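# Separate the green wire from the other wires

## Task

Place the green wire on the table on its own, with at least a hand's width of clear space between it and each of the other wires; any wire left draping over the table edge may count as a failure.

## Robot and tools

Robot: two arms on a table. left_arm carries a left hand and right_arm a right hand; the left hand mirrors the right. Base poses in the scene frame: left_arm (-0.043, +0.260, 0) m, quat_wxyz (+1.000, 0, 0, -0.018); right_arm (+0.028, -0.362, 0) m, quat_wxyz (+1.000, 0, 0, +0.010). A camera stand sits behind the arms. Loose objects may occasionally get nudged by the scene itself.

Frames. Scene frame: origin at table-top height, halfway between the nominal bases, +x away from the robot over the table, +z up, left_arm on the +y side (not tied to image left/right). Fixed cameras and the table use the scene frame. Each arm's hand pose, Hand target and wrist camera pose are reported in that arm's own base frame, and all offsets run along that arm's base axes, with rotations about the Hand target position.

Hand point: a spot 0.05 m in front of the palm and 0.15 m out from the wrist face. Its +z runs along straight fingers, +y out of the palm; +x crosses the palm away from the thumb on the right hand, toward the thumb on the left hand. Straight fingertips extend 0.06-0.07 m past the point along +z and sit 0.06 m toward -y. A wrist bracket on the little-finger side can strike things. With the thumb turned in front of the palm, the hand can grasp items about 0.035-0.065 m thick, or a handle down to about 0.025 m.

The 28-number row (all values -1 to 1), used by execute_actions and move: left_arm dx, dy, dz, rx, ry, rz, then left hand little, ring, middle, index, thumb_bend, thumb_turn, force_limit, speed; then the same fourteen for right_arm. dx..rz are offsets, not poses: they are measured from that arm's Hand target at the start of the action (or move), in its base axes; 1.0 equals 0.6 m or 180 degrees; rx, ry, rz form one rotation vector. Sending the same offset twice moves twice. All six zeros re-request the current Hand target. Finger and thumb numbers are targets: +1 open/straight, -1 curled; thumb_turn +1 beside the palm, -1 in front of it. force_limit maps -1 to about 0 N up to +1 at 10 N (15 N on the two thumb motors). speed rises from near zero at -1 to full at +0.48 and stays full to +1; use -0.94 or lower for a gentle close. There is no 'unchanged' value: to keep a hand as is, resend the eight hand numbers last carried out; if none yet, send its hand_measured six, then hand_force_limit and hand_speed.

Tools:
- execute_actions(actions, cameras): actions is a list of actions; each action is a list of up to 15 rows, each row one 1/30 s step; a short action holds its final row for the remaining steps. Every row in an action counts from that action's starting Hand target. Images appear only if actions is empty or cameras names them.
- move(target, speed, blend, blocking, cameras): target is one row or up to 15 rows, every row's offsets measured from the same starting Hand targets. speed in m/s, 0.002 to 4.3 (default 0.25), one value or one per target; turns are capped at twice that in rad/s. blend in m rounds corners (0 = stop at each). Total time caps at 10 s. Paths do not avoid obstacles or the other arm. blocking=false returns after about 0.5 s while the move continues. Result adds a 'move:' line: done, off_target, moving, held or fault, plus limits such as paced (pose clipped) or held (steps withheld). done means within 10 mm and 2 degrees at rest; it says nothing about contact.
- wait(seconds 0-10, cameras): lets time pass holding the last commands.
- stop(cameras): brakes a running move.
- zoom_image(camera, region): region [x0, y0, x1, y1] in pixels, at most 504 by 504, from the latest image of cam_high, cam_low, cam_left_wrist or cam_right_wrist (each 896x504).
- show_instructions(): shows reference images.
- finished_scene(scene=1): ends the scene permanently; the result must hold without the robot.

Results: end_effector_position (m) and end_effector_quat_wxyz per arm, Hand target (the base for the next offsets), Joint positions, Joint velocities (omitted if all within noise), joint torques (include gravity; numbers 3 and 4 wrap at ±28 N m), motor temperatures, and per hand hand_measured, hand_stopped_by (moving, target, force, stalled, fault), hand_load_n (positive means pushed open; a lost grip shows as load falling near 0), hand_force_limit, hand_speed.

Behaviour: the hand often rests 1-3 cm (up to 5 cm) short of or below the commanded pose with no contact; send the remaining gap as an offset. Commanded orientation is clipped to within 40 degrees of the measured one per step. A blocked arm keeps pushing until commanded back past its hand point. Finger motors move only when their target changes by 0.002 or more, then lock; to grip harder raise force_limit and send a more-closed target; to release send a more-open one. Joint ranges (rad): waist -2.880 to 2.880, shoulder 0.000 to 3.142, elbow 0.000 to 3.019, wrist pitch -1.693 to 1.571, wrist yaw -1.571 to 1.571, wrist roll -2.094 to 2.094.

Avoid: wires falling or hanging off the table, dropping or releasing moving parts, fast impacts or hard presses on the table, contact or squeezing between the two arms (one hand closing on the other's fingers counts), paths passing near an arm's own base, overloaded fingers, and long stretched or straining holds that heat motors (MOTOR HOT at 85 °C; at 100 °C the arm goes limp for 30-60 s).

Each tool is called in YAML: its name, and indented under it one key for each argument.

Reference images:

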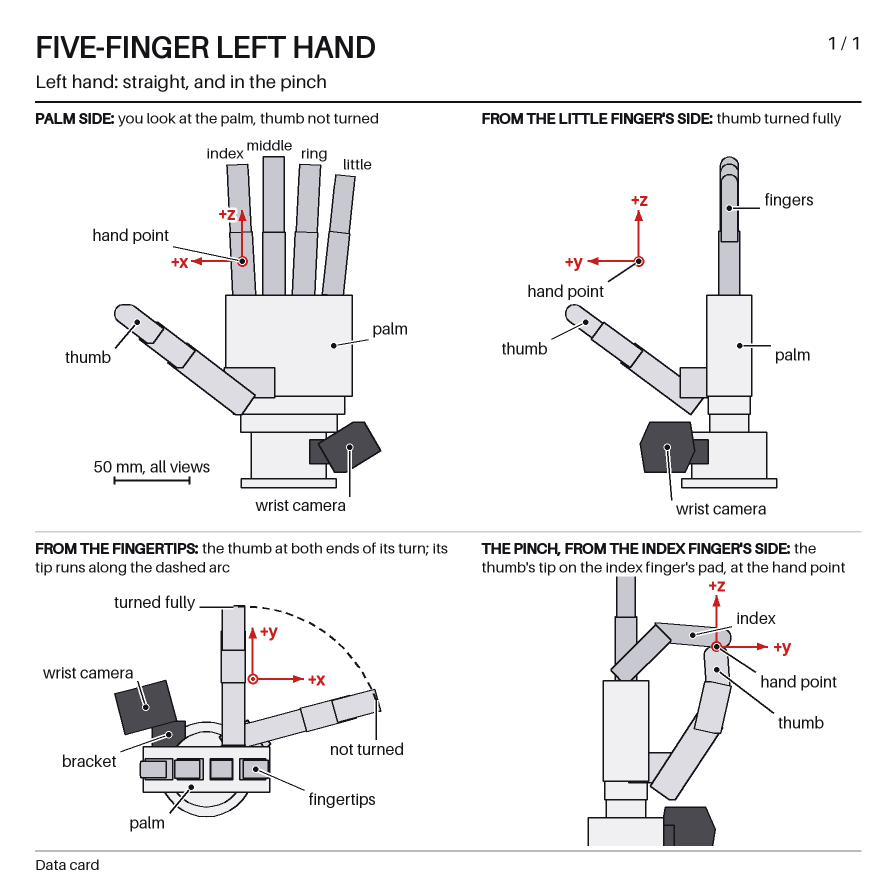

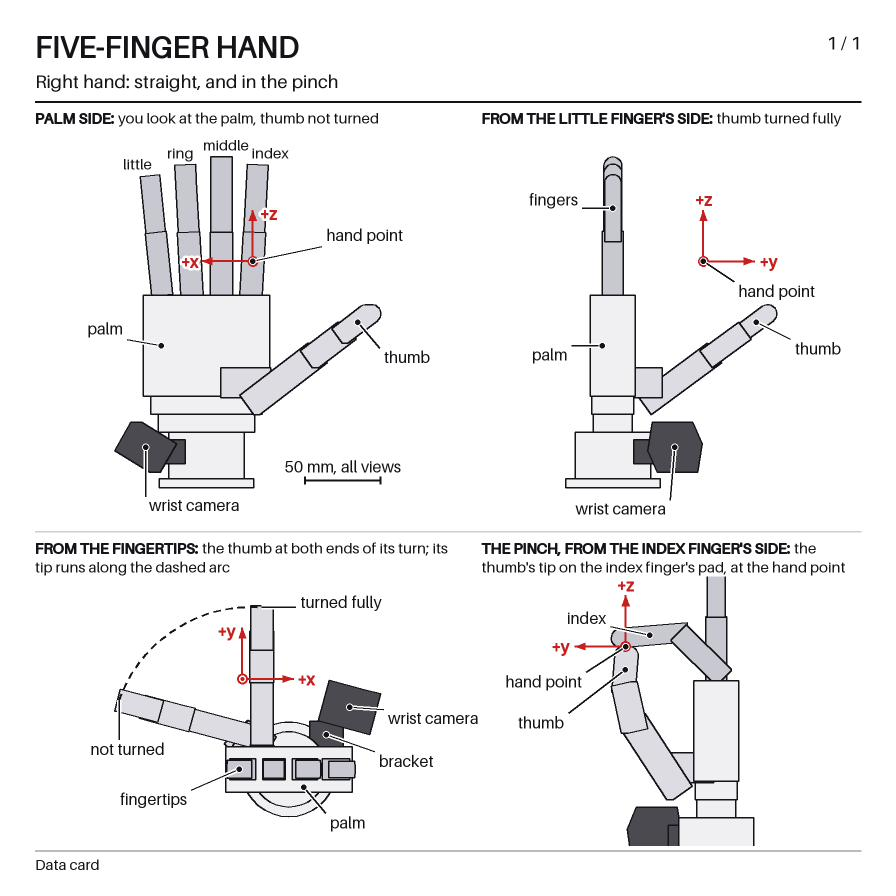

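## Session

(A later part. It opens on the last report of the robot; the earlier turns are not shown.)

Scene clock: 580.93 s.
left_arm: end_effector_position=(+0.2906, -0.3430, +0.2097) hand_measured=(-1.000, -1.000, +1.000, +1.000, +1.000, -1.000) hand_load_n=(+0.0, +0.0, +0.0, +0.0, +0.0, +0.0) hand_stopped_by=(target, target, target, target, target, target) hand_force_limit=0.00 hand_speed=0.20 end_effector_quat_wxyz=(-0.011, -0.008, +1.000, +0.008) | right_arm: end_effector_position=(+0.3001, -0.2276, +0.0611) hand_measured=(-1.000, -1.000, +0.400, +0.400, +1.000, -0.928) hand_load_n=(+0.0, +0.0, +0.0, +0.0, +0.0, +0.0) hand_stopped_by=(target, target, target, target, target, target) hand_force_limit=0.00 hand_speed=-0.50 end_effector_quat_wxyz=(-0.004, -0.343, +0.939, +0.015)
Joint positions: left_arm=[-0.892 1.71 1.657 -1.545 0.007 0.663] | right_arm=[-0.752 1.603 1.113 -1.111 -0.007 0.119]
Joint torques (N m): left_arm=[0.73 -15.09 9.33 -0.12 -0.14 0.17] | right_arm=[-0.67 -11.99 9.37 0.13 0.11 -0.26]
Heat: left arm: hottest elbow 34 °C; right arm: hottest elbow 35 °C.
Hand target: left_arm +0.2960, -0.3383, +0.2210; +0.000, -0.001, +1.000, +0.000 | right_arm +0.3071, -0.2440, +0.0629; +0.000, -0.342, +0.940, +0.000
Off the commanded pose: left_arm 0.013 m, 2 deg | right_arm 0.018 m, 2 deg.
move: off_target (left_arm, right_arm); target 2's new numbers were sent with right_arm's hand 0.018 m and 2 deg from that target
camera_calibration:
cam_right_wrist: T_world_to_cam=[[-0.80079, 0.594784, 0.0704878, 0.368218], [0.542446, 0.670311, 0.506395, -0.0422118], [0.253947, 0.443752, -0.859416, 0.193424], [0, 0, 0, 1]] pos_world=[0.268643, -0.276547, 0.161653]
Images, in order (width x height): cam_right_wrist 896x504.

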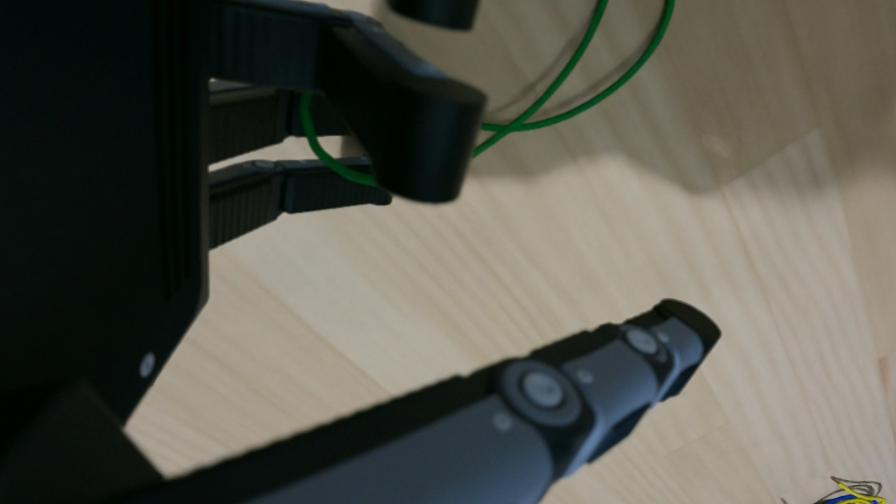

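move:
  target:
    - [0, 0, 0.0, 0, 0, 0, -1, -1, 1, 1, 1, -1, 0.0, 0.2, 0, 0, 0.05, 0, 0, 0, -1, -1, 0.4, 0.4, 1.0, -0.928, 0, -0.5]
    - [0, 0, 0.0, 0, 0, 0, -1, -1, 1, 1, 1, -1, 0.0, 0.2, 0, 0, 0.05, 0, 0, 0, -1, -1, 1.0, 1.0, 1.0, -0.928, 0, -0.5]
  speed: 0.05
  cameras: ["cam_right_wrist"]

Scene clock: 586.37 s.
left_arm: end_effector_position=(+0.2906, -0.3430, +0.2097) hand_measured=(-1.000, -1.000, +1.000, +1.000, +1.000, -1.000) hand_load_n=(+0.0, +0.5, +0.0, +0.0, +0.0, +0.0) hand_stopped_by=(target, target, target, target, target, target) hand_force_limit=0.00 hand_speed=0.20 end_effector_quat_wxyz=(-0.011, -0.008, +1.000, +0.008) | right_arm: end_effector_position=(+0.2955, -0.2237, +0.0811) hand_measured=(-1.000, -1.000, +1.000, +1.000, +1.000, -0.928) hand_load_n=(+0.0, +0.0, +0.0, +0.0, +0.0, -0.5) hand_stopped_by=(target, target, target, target, target, target) hand_force_limit=0.00 hand_speed=-0.50 end_effector_quat_wxyz=(-0.009, -0.345, +0.938, +0.025)
Joint positions: left_arm=[-0.892 1.71 1.657 -1.545 0.007 0.663] | right_arm=[-0.752 1.581 1.14 -1.183 -0.007 0.114]
Joint torques (N m): left_arm=[0.73 -15.03 9.33 -0.13 -0.13 0.17] | right_arm=[-1.32 -12.92 11.04 -0.2 0.09 -0.18]
Heat: left arm: hottest elbow 34 °C; right arm: hottest elbow 35 °C.
Hand target: left_arm +0.2960, -0.3383, +0.2210; +0.000, -0.001, +1.000, +0.000 | right_arm +0.3072, -0.2441, +0.0931; +0.000, -0.342, +0.940, +0.000
Off the commanded pose: left_arm 0.013 m, 2 deg | right_arm 0.026 m, 3 deg.
move: off_target (left_arm, right_arm); target 2's new numbers were sent with right_arm's hand 0.027 m and 3 deg from that target
camera_calibration:
cam_right_wrist: T_world_to_cam=[[-0.802166, 0.589794, 0.0931307, 0.35823], [0.547779, 0.664825, 0.507883, -0.0554425], [0.237631, 0.458422, -0.856377, 0.21796], [0, 0, 0, 1]] pos_world=[0.265936, -0.27434, 0.181452]
Images, in order (width x height): cam_right_wrist 896x504.

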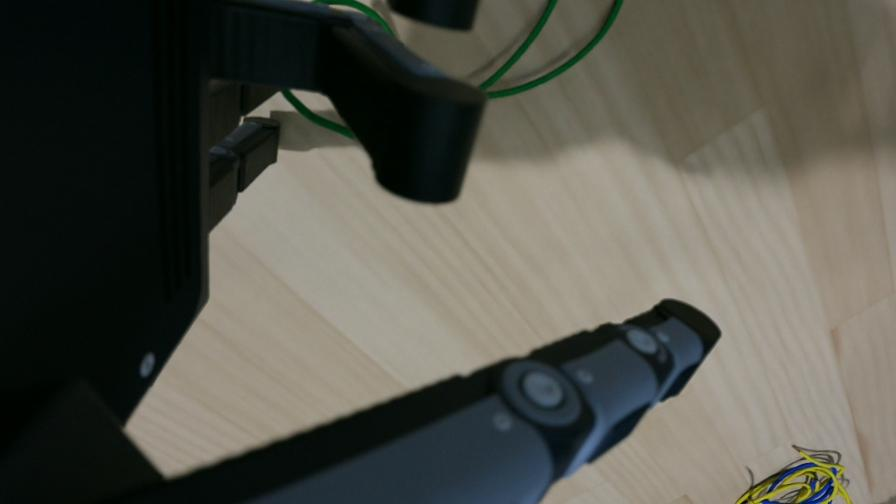

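move:
  target: [0, 0, 0.0, 0, 0, 0, -1, -1, 1, 1, 1, -1, 0.0, 0.2, 0, 0, 0.1, 0, 0, 0, -1, -1, 1.0, 1.0, 1.0, -0.928, 0, -0.5]
  speed: 0.05
  cameras: ["cam_right_wrist"]

Scene clock: 590.73 s.
left_arm: end_effector_position=(+0.2906, -0.3430, +0.2097) hand_measured=(-1.000, -1.000, +1.000, +1.000, +1.000, -1.000) hand_load_n=(+0.0, +0.5, +0.0, +0.0, +0.0, +0.0) hand_stopped_by=(target, target, target, target, target, target) hand_force_limit=0.00 hand_speed=0.20 end_effector_quat_wxyz=(-0.011, -0.008, +1.000, +0.008) | right_arm: end_effector_position=(+0.2978, -0.2258, +0.1352) hand_measured=(-1.000, -1.000, +1.000, +1.000, +1.000, -0.928) hand_load_n=(+0.0, +0.0, +0.5, +0.0, +0.0, +0.0) hand_stopped_by=(target, target, target, target, target, target) hand_force_limit=0.00 hand_speed=-0.50 end_effector_quat_wxyz=(-0.009, -0.345, +0.938, +0.026)
Joint positions: left_arm=[-0.892 1.71 1.657 -1.545 0.007 0.663] | right_arm=[-0.752 1.538 1.241 -1.329 -0.007 0.114]
Joint torques (N m): left_arm=[0.73 -15.03 9.33 -0.12 -0.14 0.17] | right_arm=[-0.32 -12.51 11.9 -0.61 0.07 -0.22]
Heat: left arm: hottest elbow 34 °C; right arm: hottest elbow 35 °C.
Hand target: left_arm +0.2960, -0.3383, +0.2210; +0.000, -0.001, +1.000, +0.000 | right_arm +0.3071, -0.2440, +0.1529; +0.000, -0.342, +0.940, +0.000
Off the commanded pose: left_arm 0.013 m, 2 deg | right_arm 0.027 m, 3 deg.
move: off_target (left_arm, right_arm)
camera_calibration:
cam_right_wrist: T_world_to_cam=[[-0.802048, 0.589719, 0.0946091, 0.356013], [0.548344, 0.664277, 0.507992, -0.0830998], [0.236726, 0.459312, -0.85615, 0.265164], [0, 0, 0, 1]] pos_world=[0.268336, -0.27654, 0.235552]
Images, in order (width x height): cam_right_wrist 896x504.

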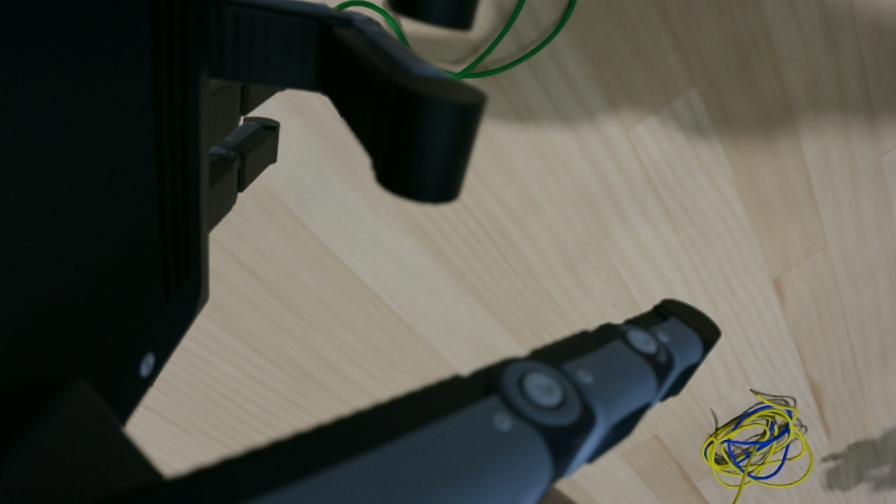

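move:
  target:
    - [0, 0, 0.0, 0, 0, 0, -1, -1, 1, 1, 1, -1, 0.0, 0.2, 0, 0, 0.12, 0, 0, 0, -1, -1, 1.0, 1.0, 1.0, -0.928, 0, -0.5]
    - [0, 0, 0.0, 0, 0, 0, -1, -1, 1, 1, 1, -1, 0.0, 0.2, 0, 0.22, 0.17, 0, 0, 0, -1, -1, 1.0, 1.0, 1.0, -0.928, 0, -0.5]
  speed: [0.08, 0.15]
  cameras: ["all"]

zoom_image:
  camera: "cam_high"
  region: [260, 220, 460, 480]

Scene clock: 598.63 s.
left_arm: end_effector_position=(+0.2906, -0.3430, +0.2097) hand_measured=(-1.000, -1.000, +1.000, +1.000, +1.000, -1.000) hand_load_n=(+0.0, +0.0, +0.0, +0.0, +0.0, +0.0) hand_stopped_by=(target, target, target, target, target, target) hand_force_limit=0.00 hand_speed=0.20 end_effector_quat_wxyz=(-0.011, -0.008, +1.000, +0.008) | right_arm: end_effector_position=(+0.3099, -0.1197, +0.2603) hand_measured=(-1.000, -1.000, +1.000, +1.000, +1.000, -0.928) hand_load_n=(+0.0, +0.0, +0.0, +0.0, -0.5, +0.0) hand_stopped_by=(target, target, target, target, target, target) hand_force_limit=0.00 hand_speed=-0.50 end_effector_quat_wxyz=(+0.007, -0.343, +0.939, -0.006)
Joint positions: left_arm=[-0.892 1.71 1.657 -1.545 0.007 0.663] | right_arm=[-0.519 1.305 1.345 -1.593 -0.004 0.351]
Joint torques (N m): left_arm=[0.73 -14.97 9.33 -0.1 -0.14 0.17] | right_arm=[1.79 -9.82 7.13 -0.43 -0.01 0.04]
Heat: left arm: hottest elbow 34 °C; right arm: hottest elbow 35 °C.
Hand target: left_arm +0.2960, -0.3383, +0.2210; +0.000, -0.001, +1.000, +0.000 | right_arm +0.3071, -0.1121, +0.2550; +0.000, -0.342, +0.940, +0.000
Off the commanded pose: left_arm 0.013 m, 2 deg | right_arm 0.010 m, 1 deg.
move: off_target (left_arm)
camera_calibration:
cam_left_wrist: T_world_to_cam=[[-0.263889, -0.962778, -0.058492, -0.233635], [-0.828402, 0.19516, 0.525036, 0.196889], [-0.494078, 0.187006, -0.849068, 0.50071], [0, 0, 0, 1]] pos_world=[0.348839, -0.356999, 0.308097]
cam_right_wrist: T_world_to_cam=[[-0.802826, 0.59573, 0.0240005, 0.310709], [0.524415, 0.686423, 0.503798, -0.21267], [0.283653, 0.417049, -0.863488, 0.302923], [0, 0, 0, 1]] pos_world=[0.275048, -0.165451, 0.361256]

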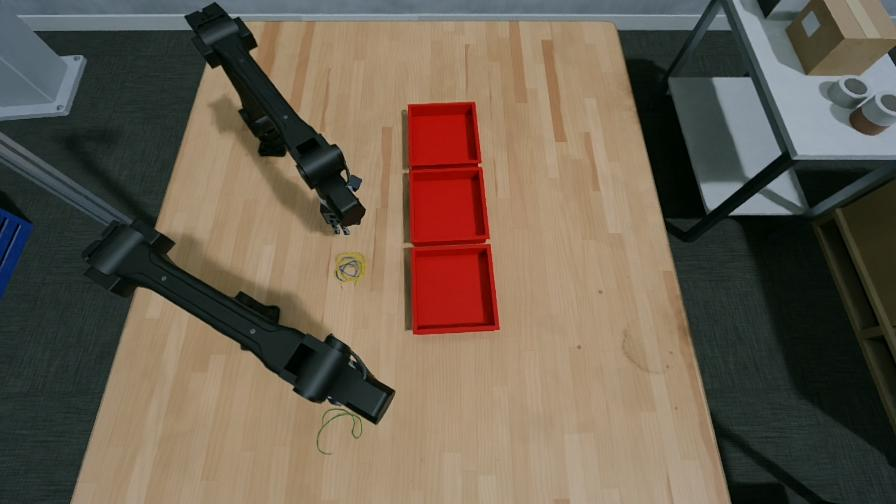

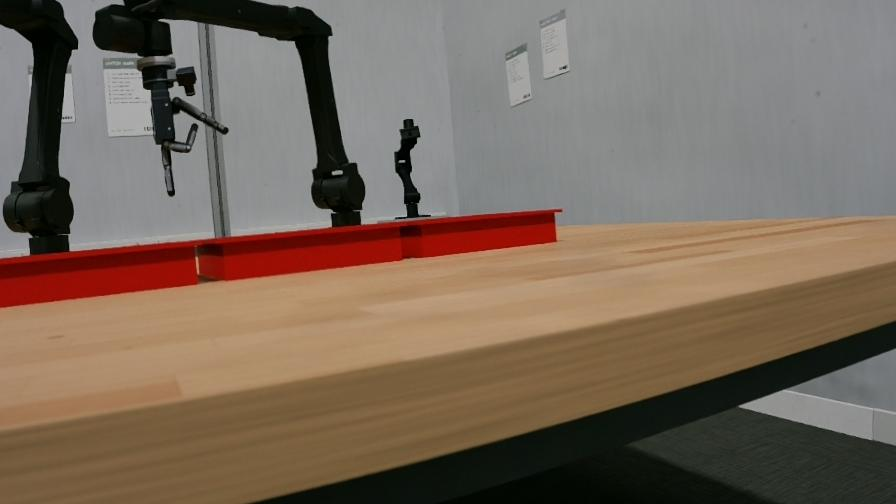

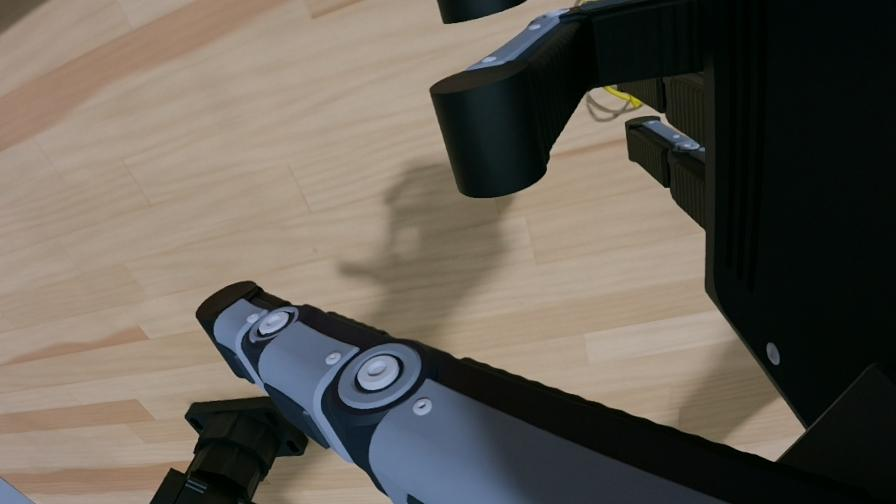

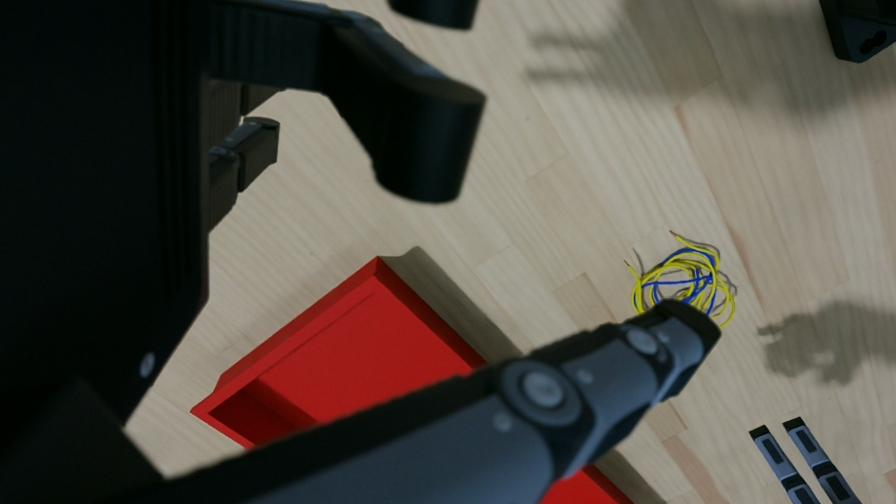

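Scaled by 1.938 from the camera's 896x504 image, which has a finer 1280x720 frame.

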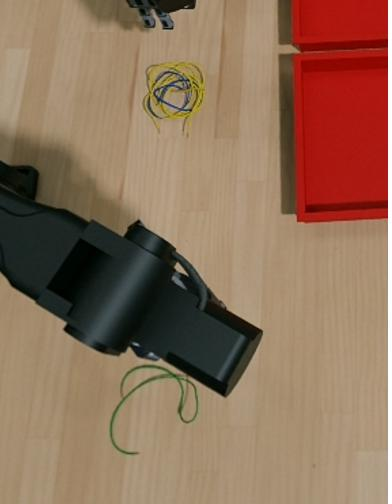

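finished_scene:

The scene is finished: the task was done.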